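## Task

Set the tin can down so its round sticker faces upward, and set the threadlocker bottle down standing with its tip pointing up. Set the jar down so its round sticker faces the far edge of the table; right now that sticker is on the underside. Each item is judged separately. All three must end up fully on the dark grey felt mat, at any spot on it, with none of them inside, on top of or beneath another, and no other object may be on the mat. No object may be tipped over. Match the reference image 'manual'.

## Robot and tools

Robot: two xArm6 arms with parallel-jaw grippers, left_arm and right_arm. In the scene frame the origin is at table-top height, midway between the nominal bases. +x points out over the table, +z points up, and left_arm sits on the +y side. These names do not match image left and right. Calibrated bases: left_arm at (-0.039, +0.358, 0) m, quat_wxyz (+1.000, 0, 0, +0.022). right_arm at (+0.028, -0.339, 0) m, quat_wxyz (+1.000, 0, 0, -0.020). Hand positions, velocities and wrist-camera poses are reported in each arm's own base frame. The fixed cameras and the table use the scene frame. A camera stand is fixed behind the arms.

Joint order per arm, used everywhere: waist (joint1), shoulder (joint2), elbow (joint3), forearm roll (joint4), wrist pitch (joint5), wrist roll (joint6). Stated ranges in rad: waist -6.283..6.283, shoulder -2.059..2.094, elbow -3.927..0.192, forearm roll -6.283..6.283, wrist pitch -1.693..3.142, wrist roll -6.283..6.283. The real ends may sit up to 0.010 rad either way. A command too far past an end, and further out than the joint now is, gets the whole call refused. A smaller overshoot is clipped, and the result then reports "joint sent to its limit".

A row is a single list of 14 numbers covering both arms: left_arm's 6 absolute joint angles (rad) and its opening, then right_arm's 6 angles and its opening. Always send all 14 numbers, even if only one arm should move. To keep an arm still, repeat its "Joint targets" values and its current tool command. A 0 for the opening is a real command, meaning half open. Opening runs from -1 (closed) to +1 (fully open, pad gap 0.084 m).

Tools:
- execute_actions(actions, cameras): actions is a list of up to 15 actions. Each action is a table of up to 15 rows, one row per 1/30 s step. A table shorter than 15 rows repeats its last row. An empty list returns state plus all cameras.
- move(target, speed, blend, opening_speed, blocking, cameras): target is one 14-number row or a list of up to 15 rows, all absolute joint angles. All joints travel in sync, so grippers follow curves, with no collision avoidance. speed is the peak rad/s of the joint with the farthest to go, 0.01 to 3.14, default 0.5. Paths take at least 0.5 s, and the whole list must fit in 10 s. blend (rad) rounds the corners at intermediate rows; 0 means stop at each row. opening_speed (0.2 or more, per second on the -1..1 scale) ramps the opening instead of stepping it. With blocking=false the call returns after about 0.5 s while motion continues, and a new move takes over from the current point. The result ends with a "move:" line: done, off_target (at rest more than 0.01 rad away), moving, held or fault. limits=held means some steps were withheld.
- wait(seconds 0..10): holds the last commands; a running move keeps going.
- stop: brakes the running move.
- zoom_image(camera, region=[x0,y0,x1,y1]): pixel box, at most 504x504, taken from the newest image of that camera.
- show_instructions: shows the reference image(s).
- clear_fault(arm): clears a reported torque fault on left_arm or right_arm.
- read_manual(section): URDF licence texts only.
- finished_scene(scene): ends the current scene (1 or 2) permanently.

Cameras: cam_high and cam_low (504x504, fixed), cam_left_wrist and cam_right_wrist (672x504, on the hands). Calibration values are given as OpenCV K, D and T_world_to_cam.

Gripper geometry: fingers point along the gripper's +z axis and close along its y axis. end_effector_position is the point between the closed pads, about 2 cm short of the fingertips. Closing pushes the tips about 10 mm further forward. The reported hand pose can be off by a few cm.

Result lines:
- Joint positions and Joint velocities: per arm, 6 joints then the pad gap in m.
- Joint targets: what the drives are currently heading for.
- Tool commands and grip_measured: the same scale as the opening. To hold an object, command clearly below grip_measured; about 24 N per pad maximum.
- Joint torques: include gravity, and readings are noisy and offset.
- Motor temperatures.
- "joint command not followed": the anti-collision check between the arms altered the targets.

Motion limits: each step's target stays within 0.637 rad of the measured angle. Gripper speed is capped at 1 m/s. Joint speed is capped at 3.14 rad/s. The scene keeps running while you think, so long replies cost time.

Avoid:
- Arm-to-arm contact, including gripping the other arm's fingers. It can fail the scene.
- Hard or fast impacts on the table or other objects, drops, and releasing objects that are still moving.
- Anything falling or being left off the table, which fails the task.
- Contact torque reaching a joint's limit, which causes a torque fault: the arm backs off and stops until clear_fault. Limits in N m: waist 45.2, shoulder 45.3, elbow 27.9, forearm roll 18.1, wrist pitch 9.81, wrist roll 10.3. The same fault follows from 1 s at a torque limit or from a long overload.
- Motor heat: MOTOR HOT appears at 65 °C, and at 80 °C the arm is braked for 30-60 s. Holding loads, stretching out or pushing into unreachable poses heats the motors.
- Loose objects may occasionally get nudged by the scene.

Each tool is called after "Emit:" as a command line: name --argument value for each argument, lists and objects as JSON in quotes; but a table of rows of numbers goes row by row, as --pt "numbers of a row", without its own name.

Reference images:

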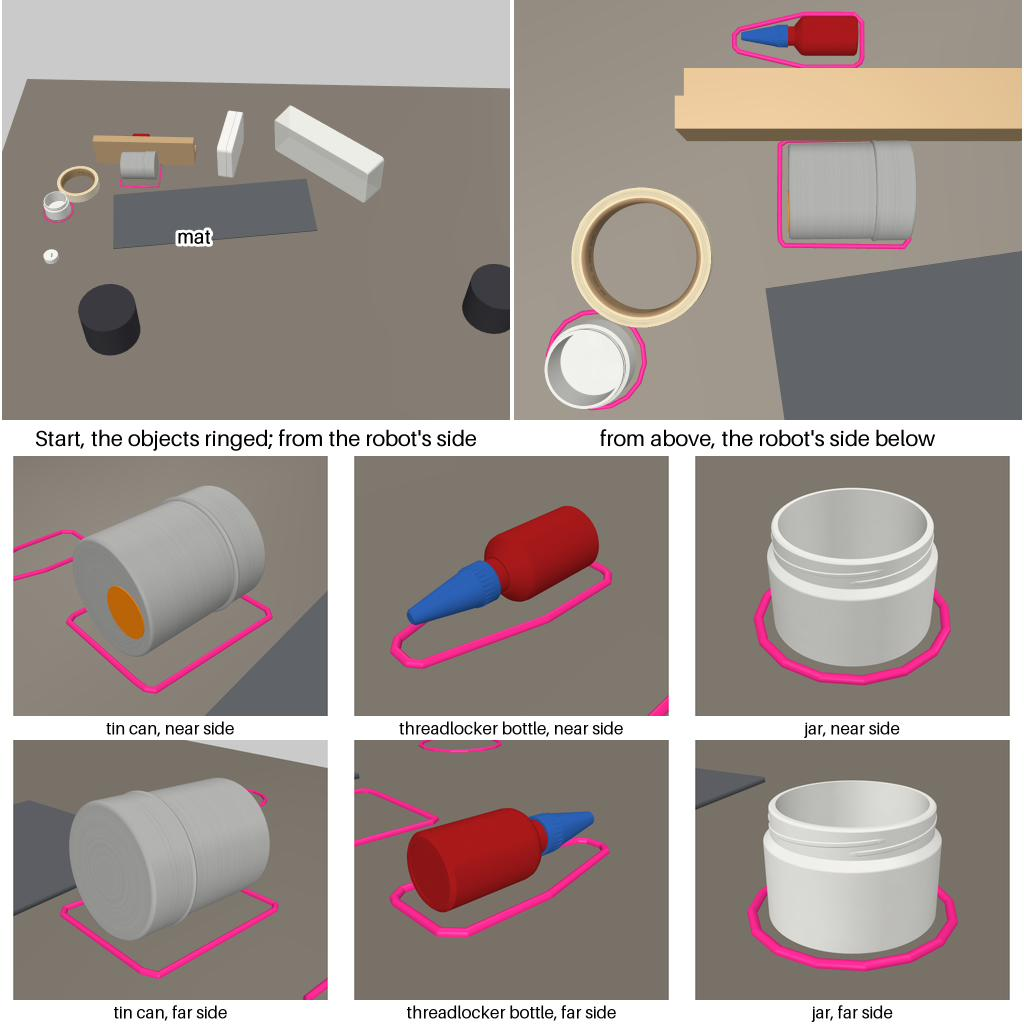

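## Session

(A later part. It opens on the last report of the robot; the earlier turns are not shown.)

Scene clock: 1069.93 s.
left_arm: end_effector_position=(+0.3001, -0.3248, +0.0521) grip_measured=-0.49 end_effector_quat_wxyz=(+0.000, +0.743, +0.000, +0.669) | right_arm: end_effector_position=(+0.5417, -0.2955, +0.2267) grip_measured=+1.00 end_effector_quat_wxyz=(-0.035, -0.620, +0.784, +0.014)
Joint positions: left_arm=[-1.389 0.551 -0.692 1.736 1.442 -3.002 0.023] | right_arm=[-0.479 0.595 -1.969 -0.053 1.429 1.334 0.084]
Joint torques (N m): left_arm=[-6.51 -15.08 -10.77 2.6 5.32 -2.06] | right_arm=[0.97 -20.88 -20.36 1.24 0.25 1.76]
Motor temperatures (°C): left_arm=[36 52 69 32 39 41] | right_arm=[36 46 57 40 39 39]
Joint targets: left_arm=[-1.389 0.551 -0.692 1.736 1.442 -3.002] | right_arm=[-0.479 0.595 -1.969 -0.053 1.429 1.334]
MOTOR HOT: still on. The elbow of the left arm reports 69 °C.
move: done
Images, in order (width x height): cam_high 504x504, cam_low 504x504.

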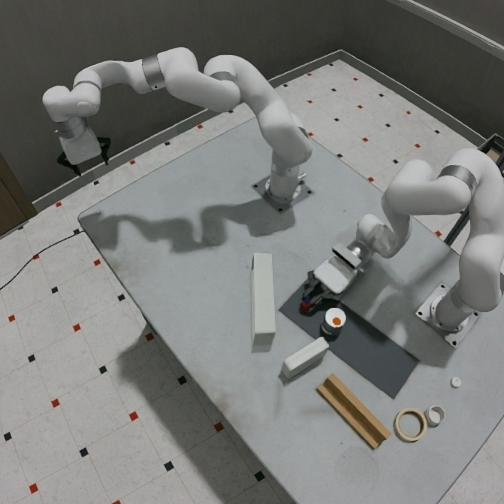

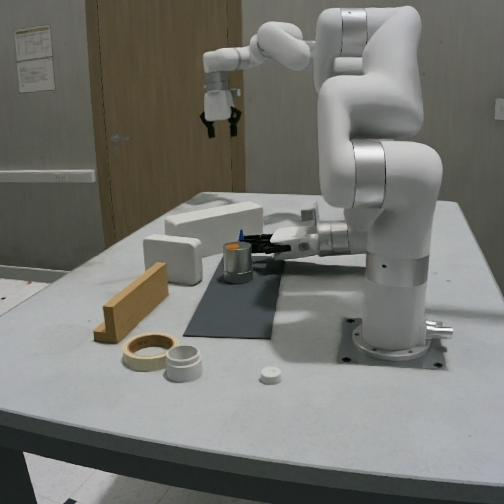

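Emit:
move --target '[-1.3891,0.5607,-0.6967,1.7368,1.4427,-3.0067,-0.85,-0.479,0.595,-1.969,-0.053,1.429,1.334,1]' --speed 0.03

Emit:
move --target '[-1.3893,0.5682,-0.7001,1.7372,1.4434,-3.0107,-0.85,-0.479,0.595,-1.969,-0.053,1.429,1.334,1]' --speed 0.03 --cameras '["cam_low"]'

Emit:
zoom_image --camera "cam_low" --region '[195, 205, 295, 305]'

Scene clock: 1084.13 s.
left_arm: end_effector_position=(+0.3000, -0.3248, +0.0495) grip_measured=-0.49 end_effector_quat_wxyz=(+0.000, +0.743, +0.000, +0.669) | right_arm: end_effector_position=(+0.5417, -0.2955, +0.2267) grip_measured=+1.00 end_effector_quat_wxyz=(-0.035, -0.620, +0.784, +0.014)
Joint positions: left_arm=[-1.389 0.561 -0.697 1.737 1.443 -3.007 0.023] | right_arm=[-0.479 0.595 -1.969 -0.053 1.429 1.334 0.084]
Joint torques (N m): left_arm=[-6.53 -15.64 -10.78 2.77 5.32 -2.02] | right_arm=[1.72 -21.06 -20.01 1.04 0.36 1.81]
Motor temperatures (°C): left_arm=[36 51 66 32 40 41] | right_arm=[36 46 57 40 39 39]
Joint targets: left_arm=[-1.389 0.561 -0.697 1.737 1.443 -3.007] | right_arm=[-0.479 0.595 -1.969 -0.053 1.429 1.334]
MOTOR HOT: still on. The elbow of the left arm reports 66 °C.
move: done

Scene clock: 1084.83 s.
left_arm: end_effector_position=(+0.3000, -0.3247, +0.0475) grip_measured=-0.49 end_effector_quat_wxyz=(+0.000, +0.743, +0.000, +0.669) | right_arm: end_effector_position=(+0.5417, -0.2955, +0.2267) grip_measured=+1.00 end_effector_quat_wxyz=(-0.035, -0.620, +0.784, +0.014)
Joint positions: left_arm=[-1.389 0.568 -0.7 1.737 1.443 -3.011 0.023] | right_arm=[-0.479 0.595 -1.969 -0.053 1.429 1.334 0.084]
Joint torques (N m): left_arm=[-6.59 -15.65 -10.53 2.68 5.29 -2.01] | right_arm=[1.33 -20.86 -20.49 0.8 0.41 1.65]
Motor temperatures (°C): left_arm=[36 51 66 32 40 41] | right_arm=[36 46 57 40 39 39]
Joint targets: left_arm=[-1.389 0.568 -0.700 1.737 1.443 -3.011] | right_arm=[-0.479 0.595 -1.969 -0.053 1.429 1.334]
MOTOR HOT: still on. The elbow of the left arm reports 66 °C.
move: done
Images, in order (width x height): cam_low 504x504.

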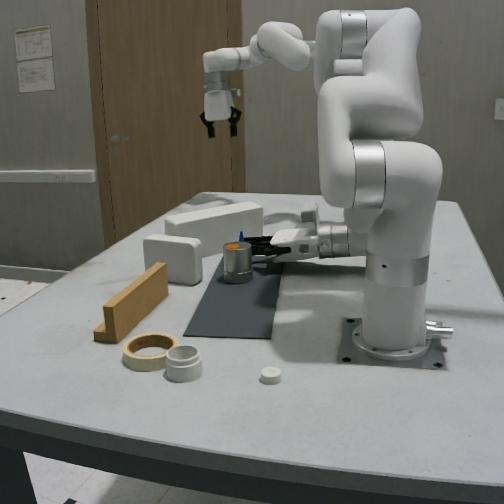

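Scaled by 5.040 from the camera's 504x504 image, which has a finer 720x720 frame.

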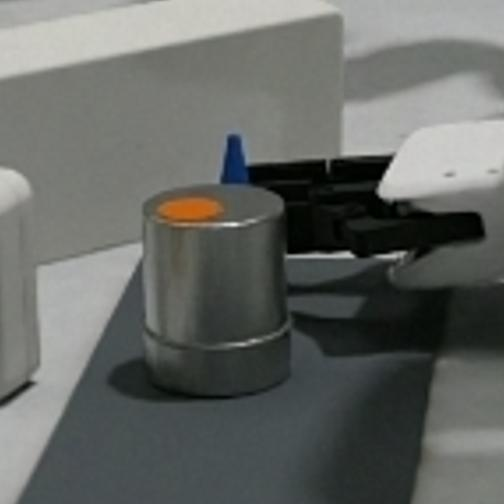

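Emit:
move --target '[-1.3895,0.5757,-0.7035,1.7376,1.4441,-3.0147,-0.85,-0.479,0.595,-1.969,-0.053,1.429,1.334,1]' --speed 0.03

Emit:
move --target '[-1.3897,0.5832,-0.707,1.738,1.4448,-3.0187,-0.85,-0.479,0.595,-1.969,-0.053,1.429,1.334,1]' --speed 0.03 --cameras '["cam_low","cam_high"]'

Emit:
zoom_image --camera "cam_high" --region '[285, 280, 345, 330]'

Emit:
zoom_image --camera "cam_low" --region '[195, 205, 295, 305]'

Scene clock: 1093.63 s.
left_arm: end_effector_position=(+0.3000, -0.3247, +0.0455) grip_measured=-0.49 end_effector_quat_wxyz=(+0.000, +0.743, +0.000, +0.669) | right_arm: end_effector_position=(+0.5417, -0.2955, +0.2267) grip_measured=+1.00 end_effector_quat_wxyz=(-0.035, -0.620, +0.784, +0.014)
Joint positions: left_arm=[-1.389 0.576 -0.703 1.738 1.444 -3.015 0.023] | right_arm=[-0.479 0.595 -1.969 -0.053 1.429 1.334 0.084]
Joint torques (N m): left_arm=[-6.57 -14.82 -10.59 2.74 5.19 -2.02] | right_arm=[1.41 -21.06 -20.29 0.83 0.28 1.45]
Motor temperatures (°C): left_arm=[36 50 65 32 40 41] | right_arm=[36 46 57 40 39 39]
Joint targets: left_arm=[-1.389 0.576 -0.704 1.738 1.444 -3.015] | right_arm=[-0.479 0.595 -1.969 -0.053 1.429 1.334]
MOTOR HOT: still on. The elbow of the left arm reports 65 °C.
move: done

Scene clock: 1094.33 s.
left_arm: end_effector_position=(+0.3000, -0.3247, +0.0436) grip_measured=-0.49 end_effector_quat_wxyz=(+0.000, +0.743, +0.000, +0.669) | right_arm: end_effector_position=(+0.5417, -0.2955, +0.2267) grip_measured=+1.00 end_effector_quat_wxyz=(-0.035, -0.620, +0.784, +0.014)
Joint positions: left_arm=[-1.39 0.583 -0.707 1.738 1.445 -3.019 0.023] | right_arm=[-0.479 0.595 -1.969 -0.053 1.429 1.334 0.084]
Joint torques (N m): left_arm=[-6.24 -11.74 -8.76 2.55 0.05 -1.91] | right_arm=[0.92 -21.28 -20.3 0.87 0.27 1.59]
Motor temperatures (°C): left_arm=[36 50 65 32 40 41] | right_arm=[36 46 57 40 39 39]
Joint targets: left_arm=[-1.390 0.583 -0.707 1.738 1.445 -3.019] | right_arm=[-0.479 0.595 -1.969 -0.053 1.429 1.334]
MOTOR HOT: still on. The elbow of the left arm reports 65 °C.
move: done
Images, in order (width x height): cam_high 504x504, cam_low 504x504.

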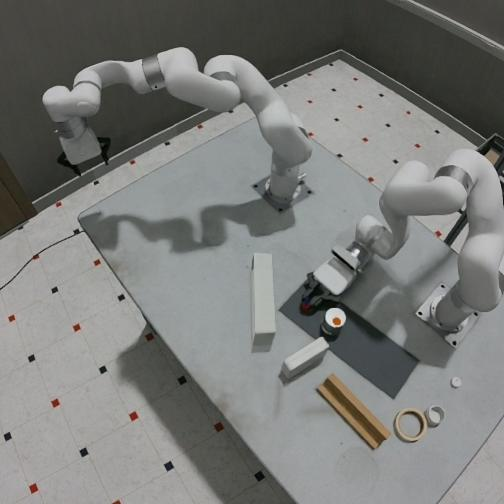

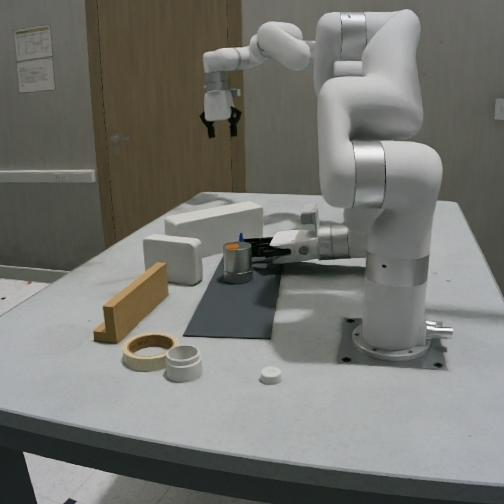

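Scaled by 8.400 from the camera's 504x504 image, which has a finer 720x720 frame.

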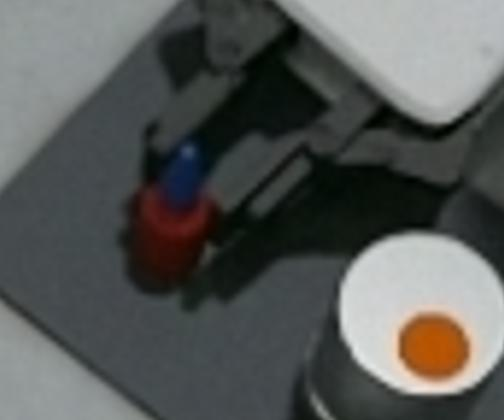

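Scaled by 5.040 from the camera's 504x504 image, which has a finer 720x720 frame.

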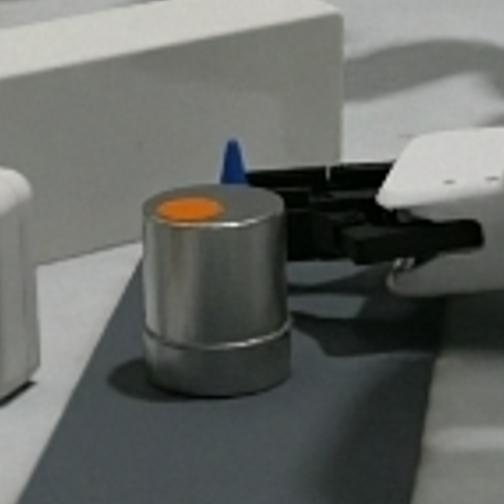

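Emit:
move --pt "-1.3896 0.5795 -0.7052 1.7378 1.4444 -3.0167 -0.85 -0.479 0.595 -1.969 -0.053 1.429 1.334 1" --pt "-1.3896 0.5795 -0.7052 1.7378 1.4444 -3.0167 -0.1 -0.479 0.595 -1.969 -0.053 1.429 1.334 1" --speed 0.03 --opening_speed 0.5 --cameras '["cam_low","cam_high"]'

Emit:
zoom_image --camera "cam_high" --region '[285, 280, 345, 330]'

Emit:
zoom_image --camera "cam_low" --region '[195, 205, 295, 305]'

Scene clock: 1107.07 s.
left_arm: end_effector_position=(+0.3000, -0.3246, +0.0444) grip_measured=-0.11 end_effector_quat_wxyz=(+0.000, +0.743, +0.000, +0.669) | right_arm: end_effector_position=(+0.5417, -0.2955, +0.2267) grip_measured=+1.00 end_effector_quat_wxyz=(-0.035, -0.620, +0.784, +0.014)
Joint positions: left_arm=[-1.39 0.579 -0.705 1.738 1.444 -3.017 0.039] | right_arm=[-0.479 0.595 -1.969 -0.053 1.429 1.334 0.084]
Joint torques (N m): left_arm=[5.22 -21.98 -8.41 -1.43 4.72 1.08] | right_arm=[1.8 -21.13 -20.39 0.77 0.46 1.65]
Motor temperatures (°C): left_arm=[36 50 63 32 39 41] | right_arm=[36 46 57 40 39 39]
Joint targets: left_arm=[-1.390 0.579 -0.705 1.738 1.444 -3.017] | right_arm=[-0.479 0.595 -1.969 -0.053 1.429 1.334]
MOTOR HOT: still on. The elbow of the left arm reports 63 °C.
move: done
Images, in order (width x height): cam_high 504x504, cam_low 504x504.

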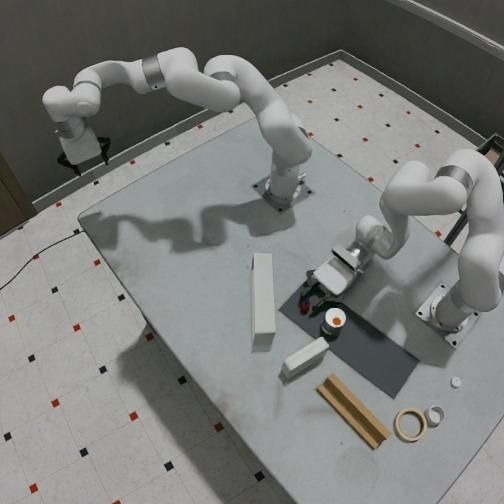

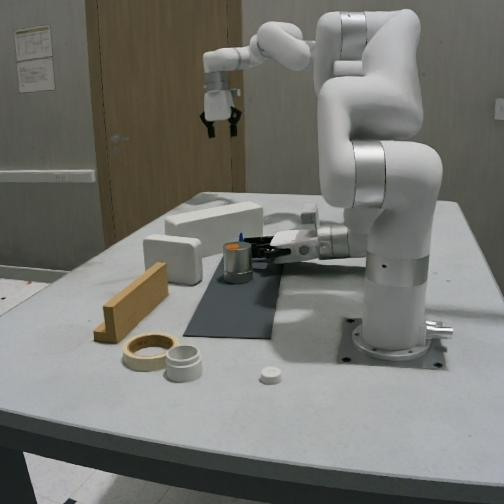

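Scaled by 8.400 from the camera's 504x504 image, which has a finer 720x720 frame.

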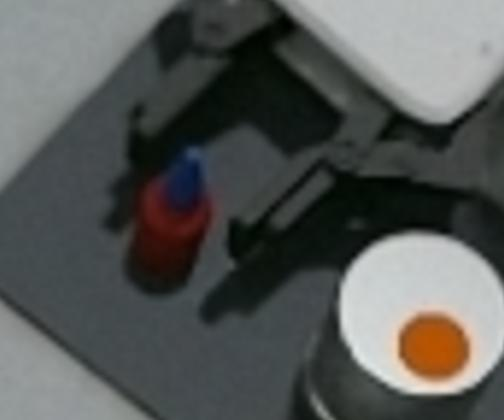

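Scaled by 5.040 from the camera's 504x504 image, which has a finer 720x720 frame.

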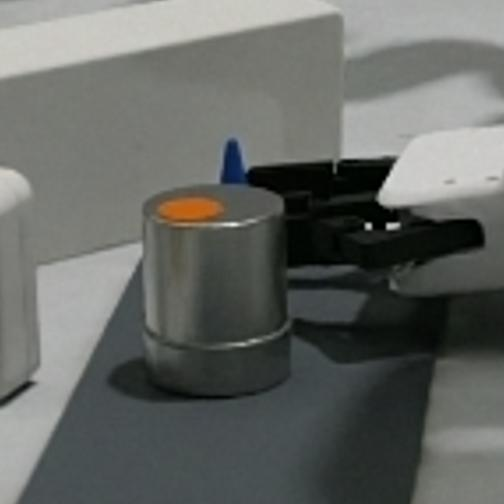

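Emit:
move --pt "-1.6095 0.5452 -0.6782 1.5185 1.4721 -3.008 -0.1 -0.479 0.595 -1.969 -0.053 1.429 1.334 1" --pt "-1.62 0.12 -0.53 1.52 1.45 -2.76 -0.1 -0.479 0.595 -1.969 -0.053 1.429 1.334 1" --pt "0 -0.3 -0.9 2.4 0 -1.5 -0.1 -0.479 0.595 -1.969 -0.053 1.429 1.334 1" --pt "0.1732 0.9282 -1.7562 3.4171 -1.4821 0.3169 1 -0.479 0.595 -1.969 -0.053 1.429 1.334 1" --speed '[0.15,0.5,1.0,1.0]' --blend '[0.02,0.1,0.3,0]' --cameras '["cam_left_wrist","cam_low","cam_high"]'

Emit:
zoom_image --camera "cam_low" --region '[85, 205, 305, 405]'

Scene clock: 1213.77 s.
left_arm: end_effector_position=(+0.3403, +0.1306, +0.0739) grip_measured=+1.00 end_effector_quat_wxyz=(-0.339, +0.123, +0.932, +0.045) | right_arm: end_effector_position=(+0.5417, -0.2955, +0.2267) grip_measured=+1.00 end_effector_quat_wxyz=(-0.035, -0.620, +0.784, +0.014)
Joint positions: left_arm=[0.173 0.928 -1.756 3.417 -1.482 0.317 0.084] | right_arm=[-0.479 0.595 -1.969 -0.053 1.429 1.334 0.084]
Joint torques (N m): left_arm=[6.84 -23.22 -15.77 3.01 -6.39 1.94] | right_arm=[1.37 -21.04 -19.69 0.51 0.08 1.54]
Motor temperatures (°C): left_arm=[36 51 65 32 41 41] | right_arm=[36 47 58 39 39 39]
Joint targets: left_arm=[0.173 0.928 -1.756 3.417 -1.482 0.317] | right_arm=[-0.479 0.595 -1.969 -0.053 1.429 1.334]
MOTOR HOT: still on. The elbow of the left arm reports 65 °C.
move: done
camera_calibration:
cam_left_wrist: T_world_to_cam=[[0.255989, 0.966626, -0.0101524, -0.181395], [0.735804, -0.201651, -0.646474, -0.108568], [-0.626946, 0.15802, -0.762868, 0.37961], [0, 0, 0, 1]] pos_world=[0.364315, 0.0934627, 0.217565]
Images, in order (width x height): cam_high 504x504, cam_low 504x504, cam_left_wrist 672x504.

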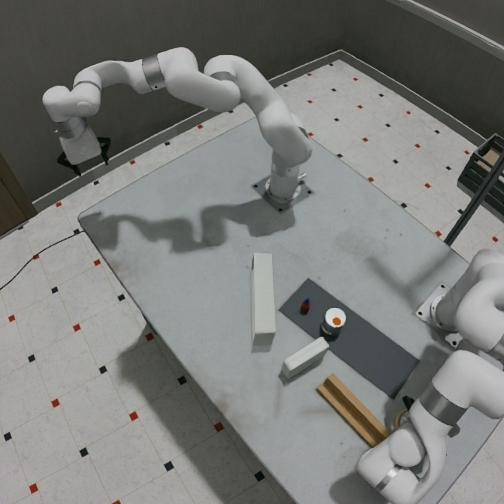

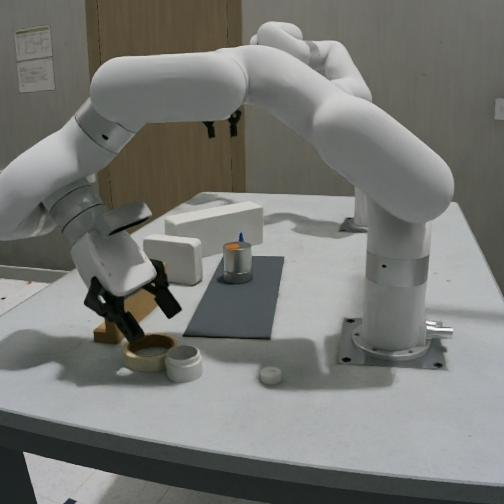

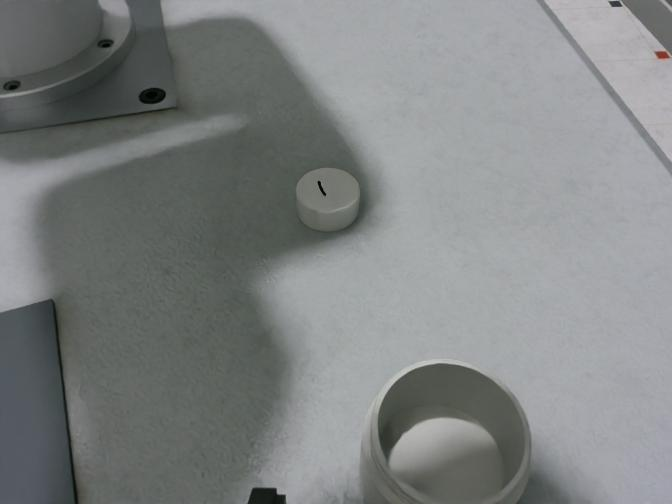

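Scaled by 2.291 from the camera's 504x504 image, which has a finer 720x720 frame.

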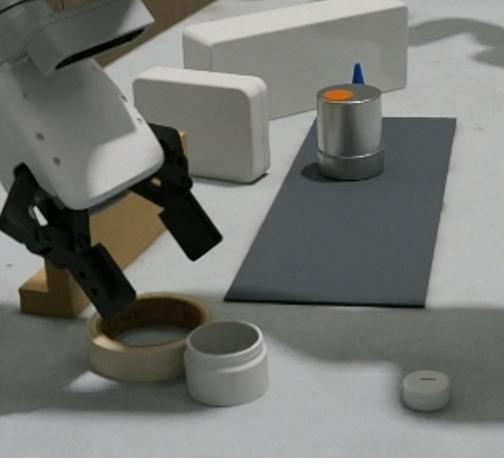

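Emit:
move --target '[0.2019,0.894,-1.6092,3.4395,-1.3685,0.3027,0.7,-0.479,0.595,-1.969,-0.053,1.429,1.334,1]' --speed 0.15 --cameras '["cam_left_wrist","cam_low"]'

Emit:
zoom_image --camera "cam_low" --region '[85, 265, 235, 405]'

Scene clock: 1278.97 s.
left_arm: end_effector_position=(+0.3117, +0.1422, +0.0498) grip_measured=+0.70 end_effector_quat_wxyz=(-0.339, +0.122, +0.932, +0.045) | right_arm: end_effector_position=(+0.5417, -0.2955, +0.2267) grip_measured=+1.00 end_effector_quat_wxyz=(-0.035, -0.620, +0.784, +0.014)
Joint positions: left_arm=[0.202 0.894 -1.609 3.439 -1.369 0.303 0.073] | right_arm=[-0.479 0.595 -1.969 -0.053 1.429 1.334 0.084]
Joint torques (N m): left_arm=[6.73 -31.18 -9.89 3.14 -0.67 -1.31] | right_arm=[0.94 -21.43 -19.95 0.58 0.34 1.66]
Motor temperatures (°C): left_arm=[36 52 65 32 41 41] | right_arm=[36 47 58 39 39 39]
Joint targets: left_arm=[0.202 0.894 -1.609 3.439 -1.368 0.303] | right_arm=[-0.479 0.595 -1.969 -0.053 1.429 1.334]
MOTOR HOT: still on. The elbow of the left arm reports 65 °C.
move: done
camera_calibration:
cam_left_wrist: T_world_to_cam=[[0.254894, 0.966924, -0.00927651, -0.185268], [0.736009, -0.200226, -0.646684, -0.101024], [-0.627152, 0.158008, -0.762702, 0.341439], [0, 0, 0, 1]] pos_world=[0.335712, 0.104962, 0.193367]
Images, in order (width x height): cam_low 504x504, cam_left_wrist 672x504.

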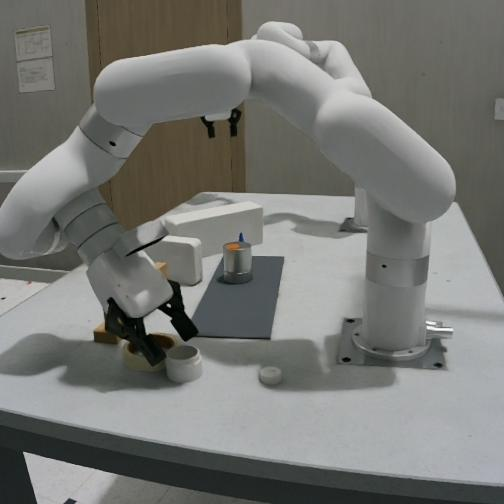

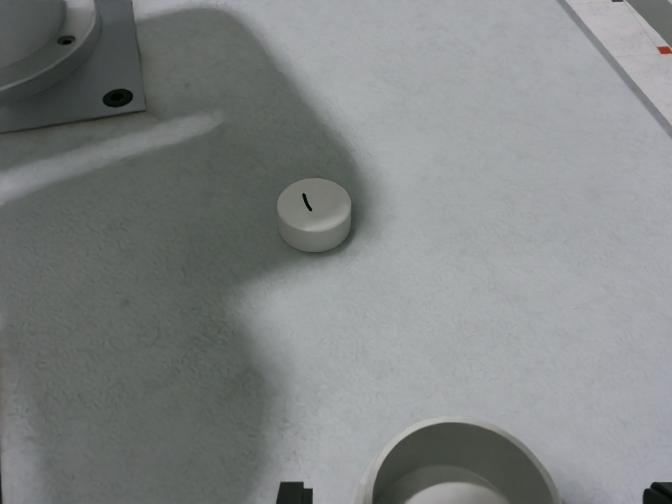

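Scaled by 3.360 from the camera's 504x504 image, which has a finer 720x720 frame.

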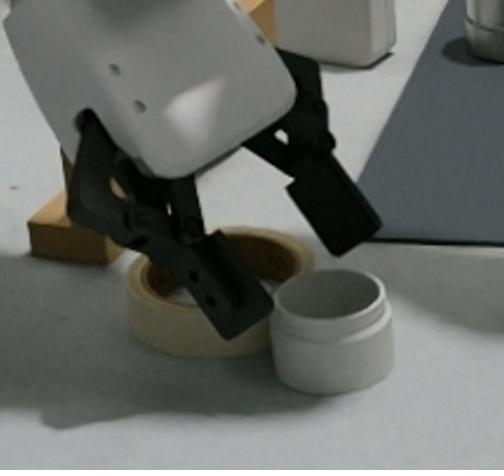

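Emit:
move --pt "0.2218 0.8828 -1.5031 3.4595 -1.2739 0.288 0.7 -0.479 0.595 -1.969 -0.053 1.429 1.334 1" --pt "0.2218 0.8828 -1.5031 3.4595 -1.2739 0.288 -0.4 -0.479 0.595 -1.969 -0.053 1.429 1.334 1" --speed 0.06 --opening_speed 0.7 --cameras '["cam_left_wrist","cam_low"]'

Emit:
zoom_image --camera "cam_low" --region '[85, 265, 235, 405]'

Scene clock: 1304.30 s.
left_arm: end_effector_position=(+0.2876, +0.1491, +0.0269) grip_measured=+0.16 end_effector_quat_wxyz=(-0.339, +0.123, +0.932, +0.044) | right_arm: end_effector_position=(+0.5417, -0.2955, +0.2267) grip_measured=+1.00 end_effector_quat_wxyz=(-0.035, -0.620, +0.784, +0.014)
Joint positions: left_arm=[0.222 0.883 -1.503 3.46 -1.274 0.288 0.051] | right_arm=[-0.479 0.595 -1.969 -0.053 1.429 1.334 0.084]
Joint torques (N m): left_arm=[6.54 -21.12 -9 2.38 -0.9 -1.97] | right_arm=[1.42 -21.06 -20.16 0.48 0.39 1.59]
Motor temperatures (°C): left_arm=[36 55 63 32 40 41] | right_arm=[36 47 58 39 39 39]
Joint targets: left_arm=[0.222 0.883 -1.503 3.460 -1.274 0.288] | right_arm=[-0.479 0.595 -1.969 -0.053 1.429 1.334]
MOTOR HOT: still on. The elbow of the left arm reports 63 °C.
move: done
camera_calibration:
cam_left_wrist: T_world_to_cam=[[0.257065, 0.966331, -0.0110111, -0.186492], [0.735604, -0.203051, -0.646264, -0.0961705], [-0.626741, 0.158032, -0.763035, 0.307676], [0, 0, 0, 1]] pos_world=[0.311517, 0.112063, 0.170563]
Images, in order (width x height): cam_low 504x504, cam_left_wrist 672x504.

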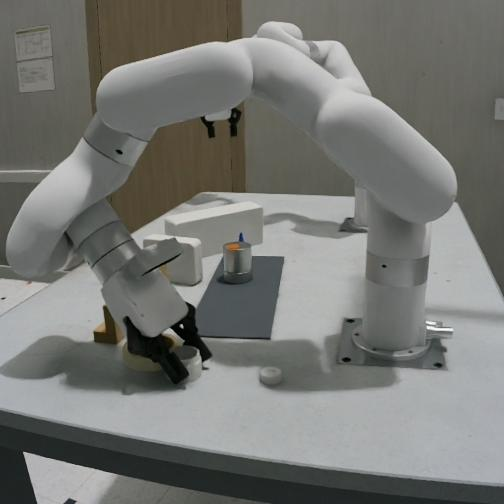

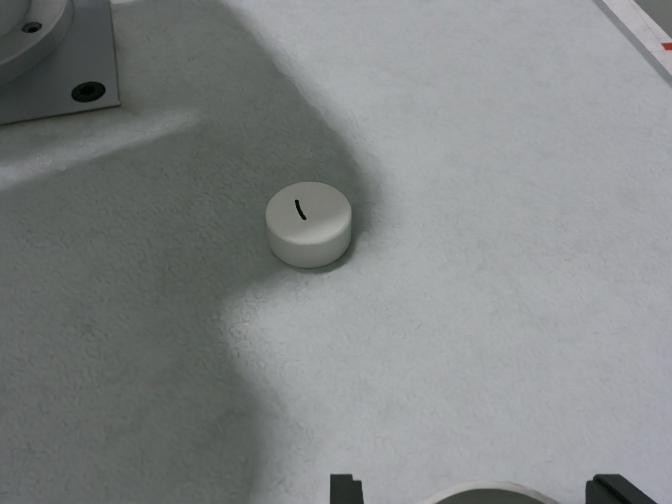

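Scaled by 3.360 from the camera's 504x504 image, which has a finer 720x720 frame.

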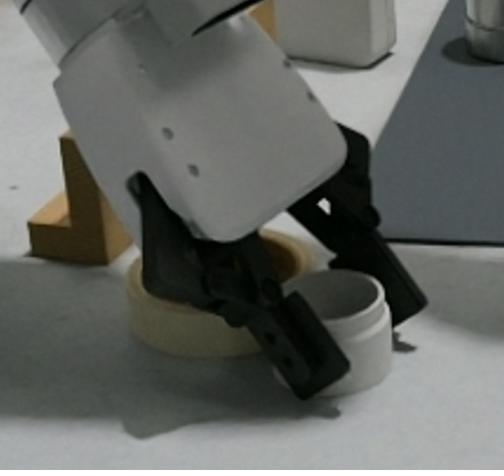

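Emit:
move --pt "0.2019 0.894 -1.6092 3.4395 -1.3685 0.3027 -0.4 -0.479 0.595 -1.969 -0.053 1.429 1.334 1" --pt "-0.12 -0.047 -0.8828 2.95 -0.7552 0.34 -0.4 -0.479 0.595 -1.969 -0.053 1.429 1.334 1" --pt "-0.445 -0.54 -0.0925 2.134 0.3612 0.711 -0.4 -0.479 0.595 -1.969 -0.053 1.429 1.334 1" --pt "-0.5244 -0.3101 -0.1206 2.349 0.5203 0.3986 -0.4 -0.479 0.595 -1.969 -0.053 1.429 1.334 1" --speed '[0.15,0.6,0.6,0.2]' --blend '[0.03,0.1,0.03,0]' --cameras '["cam_left_wrist","cam_low","cam_high"]'

Emit:
zoom_image --camera "cam_low" --region '[165, 215, 305, 345]'

Emit:
zoom_image --camera "cam_high" --region '[280, 270, 420, 400]'

Scene clock: 1440.00 s.
left_arm: end_effector_position=(+0.2999, -0.1249, +0.0601) grip_measured=+0.16 end_effector_quat_wxyz=(+0.423, +0.020, +0.906, -0.009) | right_arm: end_effector_position=(+0.5417, -0.2955, +0.2267) grip_measured=+1.00 end_effector_quat_wxyz=(-0.035, -0.620, +0.784, +0.014)
Joint positions: left_arm=[-0.524 -0.31 -0.121 2.349 0.52 0.399 0.051] | right_arm=[-0.479 0.595 -1.969 -0.053 1.429 1.334 0.084]
Joint torques (N m): left_arm=[-6.49 -2.53 -15.72 2.36 2.59 -2.06] | right_arm=[0.87 -20.66 -20.09 0.54 0.12 1.65]
Motor temperatures (°C): left_arm=[36 52 63 32 38 41] | right_arm=[36 47 58 39 39 39]
Joint targets: left_arm=[-0.524 -0.310 -0.121 2.349 0.520 0.399] | right_arm=[-0.479 0.595 -1.969 -0.053 1.429 1.334]
MOTOR HOT: cleared for the motors of the left arm.
move: done
camera_calibration:
cam_left_wrist: T_world_to_cam=[[0.0541085, 0.998531, -0.00294301, 0.139834], [0.645473, -0.0327279, 0.763081, -0.175823], [0.761864, -0.0431889, -0.646296, -0.0645965], [0, 0, 0, 1]] pos_world=[0.155137, -0.148173, 0.0928303]
Images, in order (width x height): cam_high 504x504, cam_low 504x504, cam_left_wrist 672x504.

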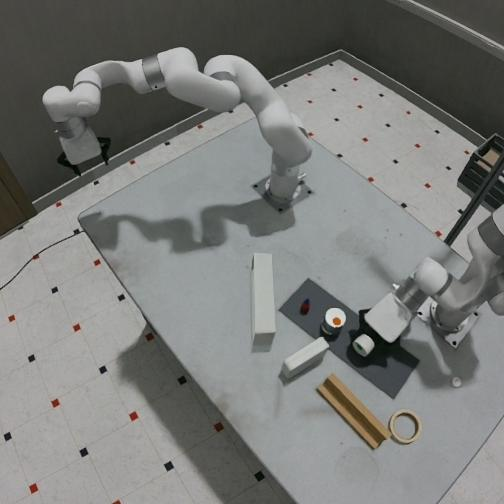

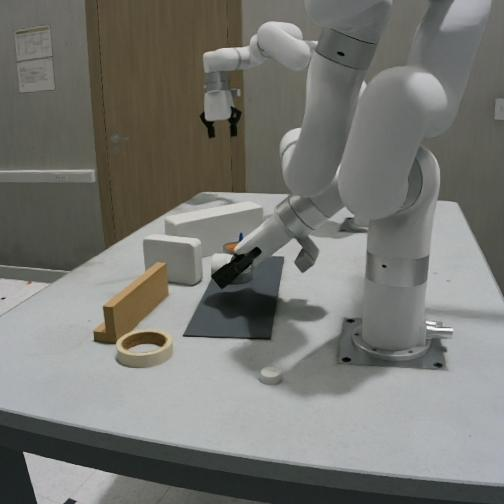

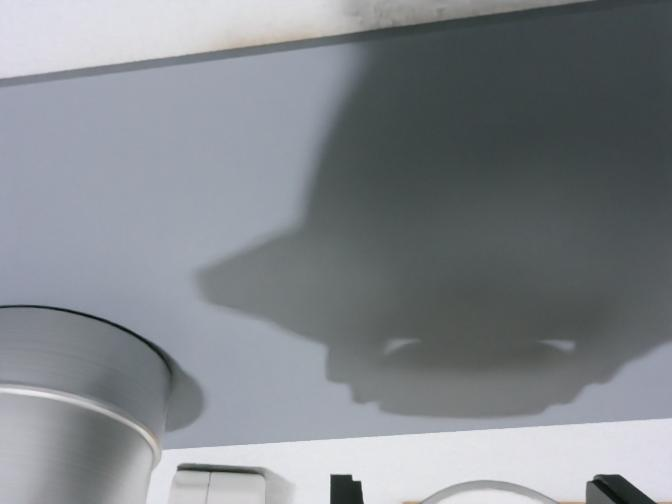

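Scaled by 3.600 from the camera's 504x504 image, which has a finer 720x720 frame.

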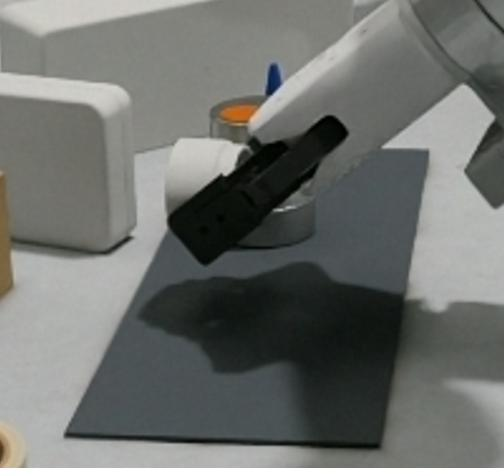

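Scaled by 3.600 from the camera's 504x504 image, which has a finer 720x720 frame.

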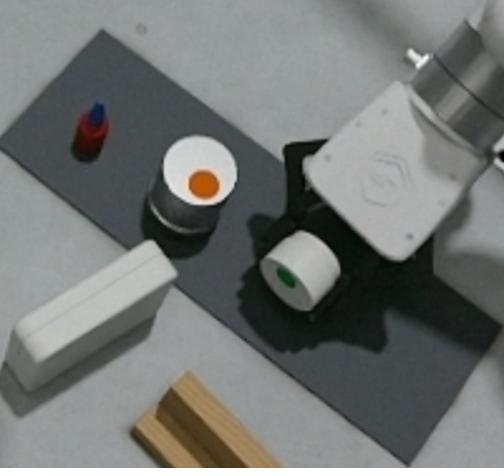

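Emit:
move --target '[-0.5551,-0.2015,-0.1389,2.4027,0.5939,0.2996,-0.4,-0.479,0.595,-1.969,-0.053,1.429,1.334,1]' --speed 0.08 --cameras '["cam_low","cam_left_wrist"]'

Emit:
zoom_image --camera "cam_low" --region '[165, 215, 305, 345]'

Scene clock: 1450.03 s.
left_arm: end_effector_position=(+0.3003, -0.1246, +0.0421) grip_measured=+0.16 end_effector_quat_wxyz=(+0.422, +0.019, +0.906, -0.008) | right_arm: end_effector_position=(+0.5417, -0.2955, +0.2267) grip_measured=+1.00 end_effector_quat_wxyz=(-0.035, -0.620, +0.784, +0.014)
Joint positions: left_arm=[-0.555 -0.202 -0.139 2.403 0.594 0.3 0.051] | right_arm=[-0.479 0.595 -1.969 -0.053 1.429 1.334 0.084]
Joint torques (N m): left_arm=[-6.49 -3.84 -14.29 2.48 2.71 -2.08] | right_arm=[1.06 -21.86 -20.21 0.49 0.27 1.61]
Motor temperatures (°C): left_arm=[36 51 65 32 38 41] | right_arm=[36 47 59 39 39 39]
Joint targets: left_arm=[-0.555 -0.202 -0.139 2.403 0.594 0.300] | right_arm=[-0.479 0.595 -1.969 -0.053 1.429 1.334]
MOTOR HOT: the elbow of the left arm reports 65 °C; the controller stops that arm at 80 °C. To cool a motor, set the load down, stop pushing, or move to a pose that needs little force. At that limit the left arm can sag while its brakes close.
move: done
camera_calibration:
cam_left_wrist: T_world_to_cam=[[0.0516496, 0.998664, -0.00170263, 0.140172], [0.645898, -0.0321046, 0.762748, -0.162297], [0.761674, -0.0404953, -0.646693, -0.0760738], [0, 0, 0, 1]] pos_world=[0.155531, -0.148276, 0.0748338]
Images, in order (width x height): cam_low 504x504, cam_left_wrist 672x504.

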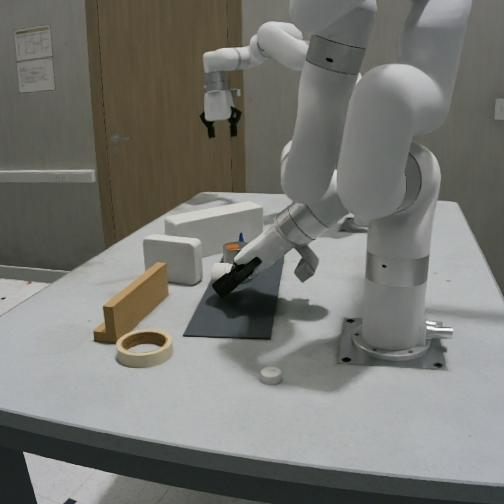

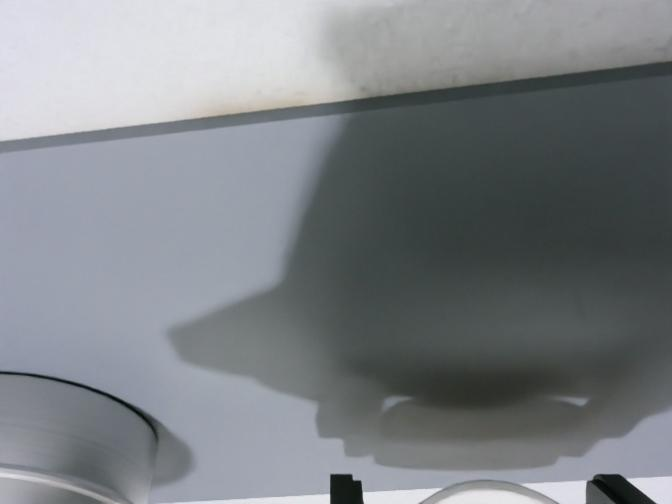

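Scaled by 3.600 from the camera's 504x504 image, which has a finer 720x720 frame.

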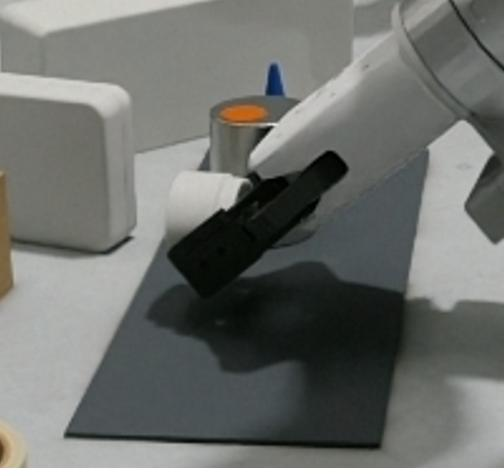

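Emit:
move --target '[-0.5619,-0.1774,-0.143,2.4147,0.6103,0.2776,-0.4,-0.479,0.595,-1.969,-0.053,1.429,1.334,1]' --speed 0.04

Emit:
move --target '[-0.5654,-0.1653,-0.145,2.4206,0.6184,0.2667,-0.4,-0.479,0.595,-1.969,-0.053,1.429,1.334,1]' --speed 0.03

Emit:
move --target '[-0.5688,-0.1533,-0.1471,2.4266,0.6266,0.2557,-0.4,-0.479,0.595,-1.969,-0.053,1.429,1.334,1]' --speed 0.03 --cameras '["cam_low"]'

Emit:
zoom_image --camera "cam_low" --region '[165, 215, 305, 345]'

Scene clock: 1459.73 s.
left_arm: end_effector_position=(+0.3002, -0.1248, +0.0381) grip_measured=+0.16 end_effector_quat_wxyz=(+0.422, +0.019, +0.906, -0.009) | right_arm: end_effector_position=(+0.5417, -0.2955, +0.2267) grip_measured=+1.00 end_effector_quat_wxyz=(-0.035, -0.620, +0.784, +0.014)
Joint positions: left_arm=[-0.562 -0.177 -0.143 2.415 0.61 0.278 0.051] | right_arm=[-0.479 0.595 -1.969 -0.053 1.429 1.334 0.084]
Joint torques (N m): left_arm=[-6.79 -3.97 -13.86 2.58 2.69 -2.2] | right_arm=[0.46 -21.26 -20.06 0.59 0.33 1.67]
Motor temperatures (°C): left_arm=[36 50 65 32 38 41] | right_arm=[36 47 59 39 39 39]
Joint targets: left_arm=[-0.562 -0.177 -0.143 2.415 0.610 0.278] | right_arm=[-0.479 0.595 -1.969 -0.053 1.429 1.334]
MOTOR HOT: still on. The elbow of the left arm reports 65 °C.
move: done

Scene clock: 1460.50 s.
left_arm: end_effector_position=(+0.3002, -0.1249, +0.0361) grip_measured=+0.16 end_effector_quat_wxyz=(+0.422, +0.019, +0.906, -0.009) | right_arm: end_effector_position=(+0.5417, -0.2955, +0.2267) grip_measured=+1.00 end_effector_quat_wxyz=(-0.035, -0.620, +0.784, +0.014)
Joint positions: left_arm=[-0.565 -0.165 -0.145 2.421 0.618 0.267 0.051] | right_arm=[-0.479 0.595 -1.969 -0.053 1.429 1.334 0.084]
Joint torques (N m): left_arm=[-6.48 -4.39 -13.82 2.34 2.54 -2.12] | right_arm=[0.94 -21.99 -19.65 0.72 0.32 1.63]
Motor temperatures (°C): left_arm=[36 50 65 32 38 41] | right_arm=[36 47 59 39 39 39]
Joint targets: left_arm=[-0.565 -0.165 -0.145 2.421 0.618 0.267] | right_arm=[-0.479 0.595 -1.969 -0.053 1.429 1.334]
MOTOR HOT: still on. The elbow of the left arm reports 65 °C.
move: done

Scene clock: 1461.27 s.
left_arm: end_effector_position=(+0.3002, -0.1250, +0.0342) grip_measured=+0.16 end_effector_quat_wxyz=(+0.423, +0.019, +0.906, -0.009) | right_arm: end_effector_position=(+0.5417, -0.2955, +0.2267) grip_measured=+1.00 end_effector_quat_wxyz=(-0.035, -0.620, +0.784, +0.014)
Joint positions: left_arm=[-0.569 -0.153 -0.147 2.427 0.627 0.256 0.051] | right_arm=[-0.479 0.595 -1.969 -0.053 1.429 1.334 0.084]
Joint torques (N m): left_arm=[-6.45 -4.32 -13.54 2.6 2.59 -2.04] | right_arm=[1.26 -21.11 -20.16 0.49 0.33 1.82]
Motor temperatures (°C): left_arm=[36 50 65 32 38 41] | right_arm=[36 47 59 39 39 39]
Joint targets: left_arm=[-0.569 -0.153 -0.147 2.427 0.627 0.256] | right_arm=[-0.479 0.595 -1.969 -0.053 1.429 1.334]
MOTOR HOT: still on. The elbow of the left arm reports 65 °C.
move: done
Images, in order (width x height): cam_low 504x504.

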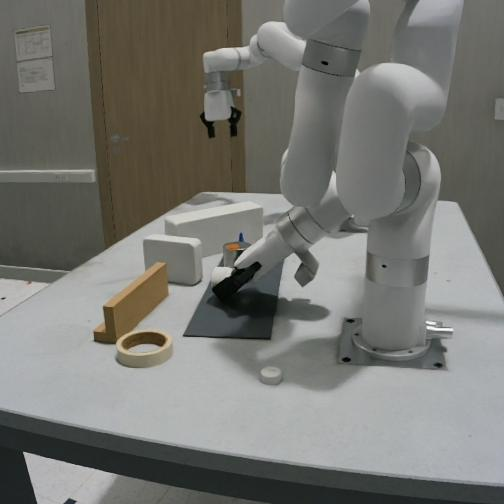

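Scaled by 3.600 from the camera's 504x504 image, which has a finer 720x720 frame.

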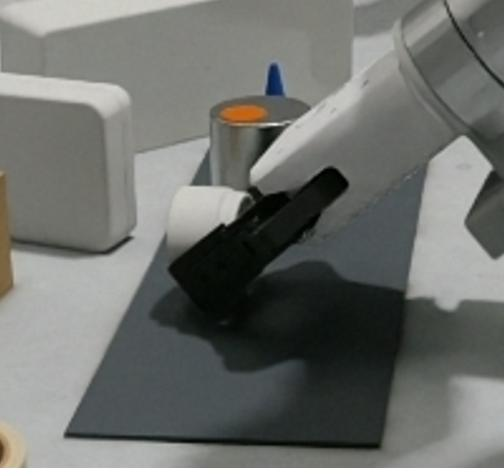

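Emit:
move --target '[-0.5722,-0.1412,-0.1491,2.4326,0.6348,0.2447,-0.4,-0.479,0.595,-1.969,-0.053,1.429,1.334,1]' --speed 0.03

Emit:
move --target '[-0.5756,-0.1291,-0.1511,2.4386,0.643,0.2337,-0.4,-0.479,0.595,-1.969,-0.053,1.429,1.334,1]' --speed 0.03 --cameras '["cam_low","cam_high"]'

Emit:
zoom_image --camera "cam_low" --region '[165, 215, 305, 345]'

Emit:
zoom_image --camera "cam_high" --region '[320, 310, 420, 400]'

Scene clock: 1473.40 s.
left_arm: end_effector_position=(+0.3001, -0.1252, +0.0321) grip_measured=+0.16 end_effector_quat_wxyz=(+0.423, +0.019, +0.906, -0.010) | right_arm: end_effector_position=(+0.5417, -0.2955, +0.2267) grip_measured=+1.00 end_effector_quat_wxyz=(-0.035, -0.620, +0.784, +0.014)
Joint positions: left_arm=[-0.572 -0.141 -0.149 2.433 0.635 0.245 0.051] | right_arm=[-0.479 0.595 -1.969 -0.053 1.429 1.334 0.084]
Joint torques (N m): left_arm=[-6.52 -4.39 -13.34 2.43 2.68 -2.23] | right_arm=[0.86 -21.26 -19.66 0.65 0.33 1.54]
Motor temperatures (°C): left_arm=[36 49 65 32 38 41] | right_arm=[36 47 59 39 39 39]
Joint targets: left_arm=[-0.572 -0.141 -0.149 2.433 0.635 0.245] | right_arm=[-0.479 0.595 -1.969 -0.053 1.429 1.334]
MOTOR HOT: still on. The elbow of the left arm reports 65 °C.
move: done

Scene clock: 1474.17 s.
left_arm: end_effector_position=(+0.3000, -0.1253, +0.0301) grip_measured=+0.16 end_effector_quat_wxyz=(+0.423, +0.020, +0.906, -0.010) | right_arm: end_effector_position=(+0.5417, -0.2955, +0.2267) grip_measured=+1.00 end_effector_quat_wxyz=(-0.035, -0.620, +0.784, +0.014)
Joint positions: left_arm=[-0.576 -0.129 -0.151 2.439 0.643 0.234 0.051] | right_arm=[-0.479 0.595 -1.969 -0.053 1.429 1.334 0.084]
Joint torques (N m): left_arm=[-6.48 -4.43 -13.23 2.44 2.69 -1.89] | right_arm=[0.73 -21.37 -20 0.65 0.29 1.57]
Motor temperatures (°C): left_arm=[36 49 65 32 38 41] | right_arm=[36 47 59 39 39 39]
Joint targets: left_arm=[-0.576 -0.129 -0.151 2.439 0.643 0.234] | right_arm=[-0.479 0.595 -1.969 -0.053 1.429 1.334]
MOTOR HOT: still on. The elbow of the left arm reports 65 °C.
move: done
Images, in order (width x height): cam_high 504x504, cam_low 504x504.

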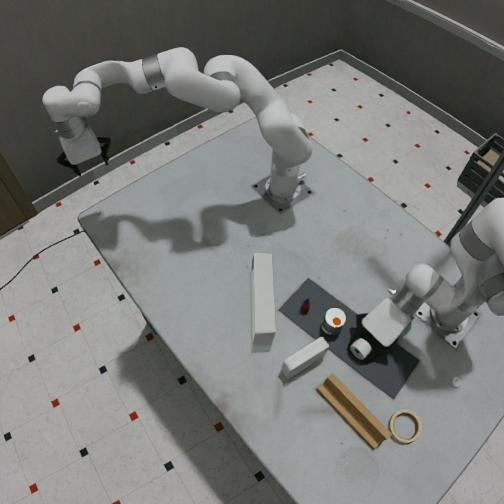

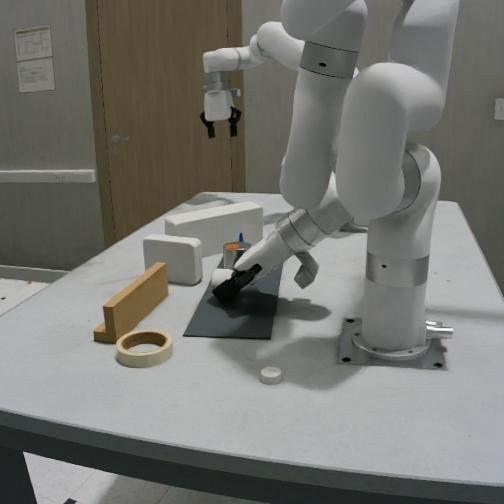

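Scaled by 3.600 from the camera's 504x504 image, which has a finer 720x720 frame.

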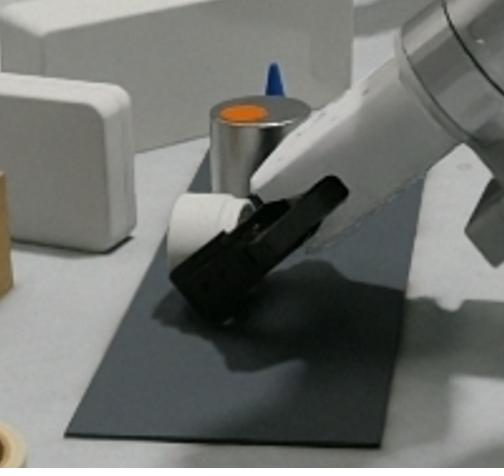

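Scaled by 5.040 from the camera's 504x504 image, which has a finer 720x720 frame.

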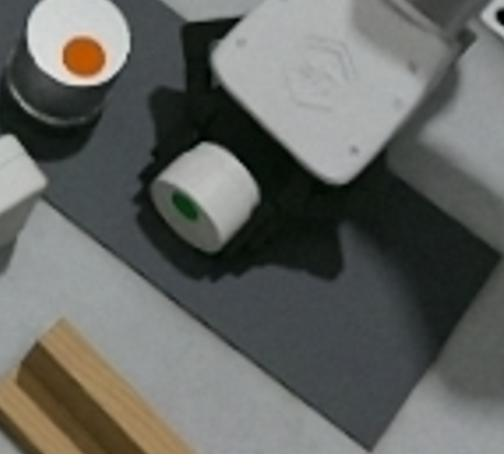

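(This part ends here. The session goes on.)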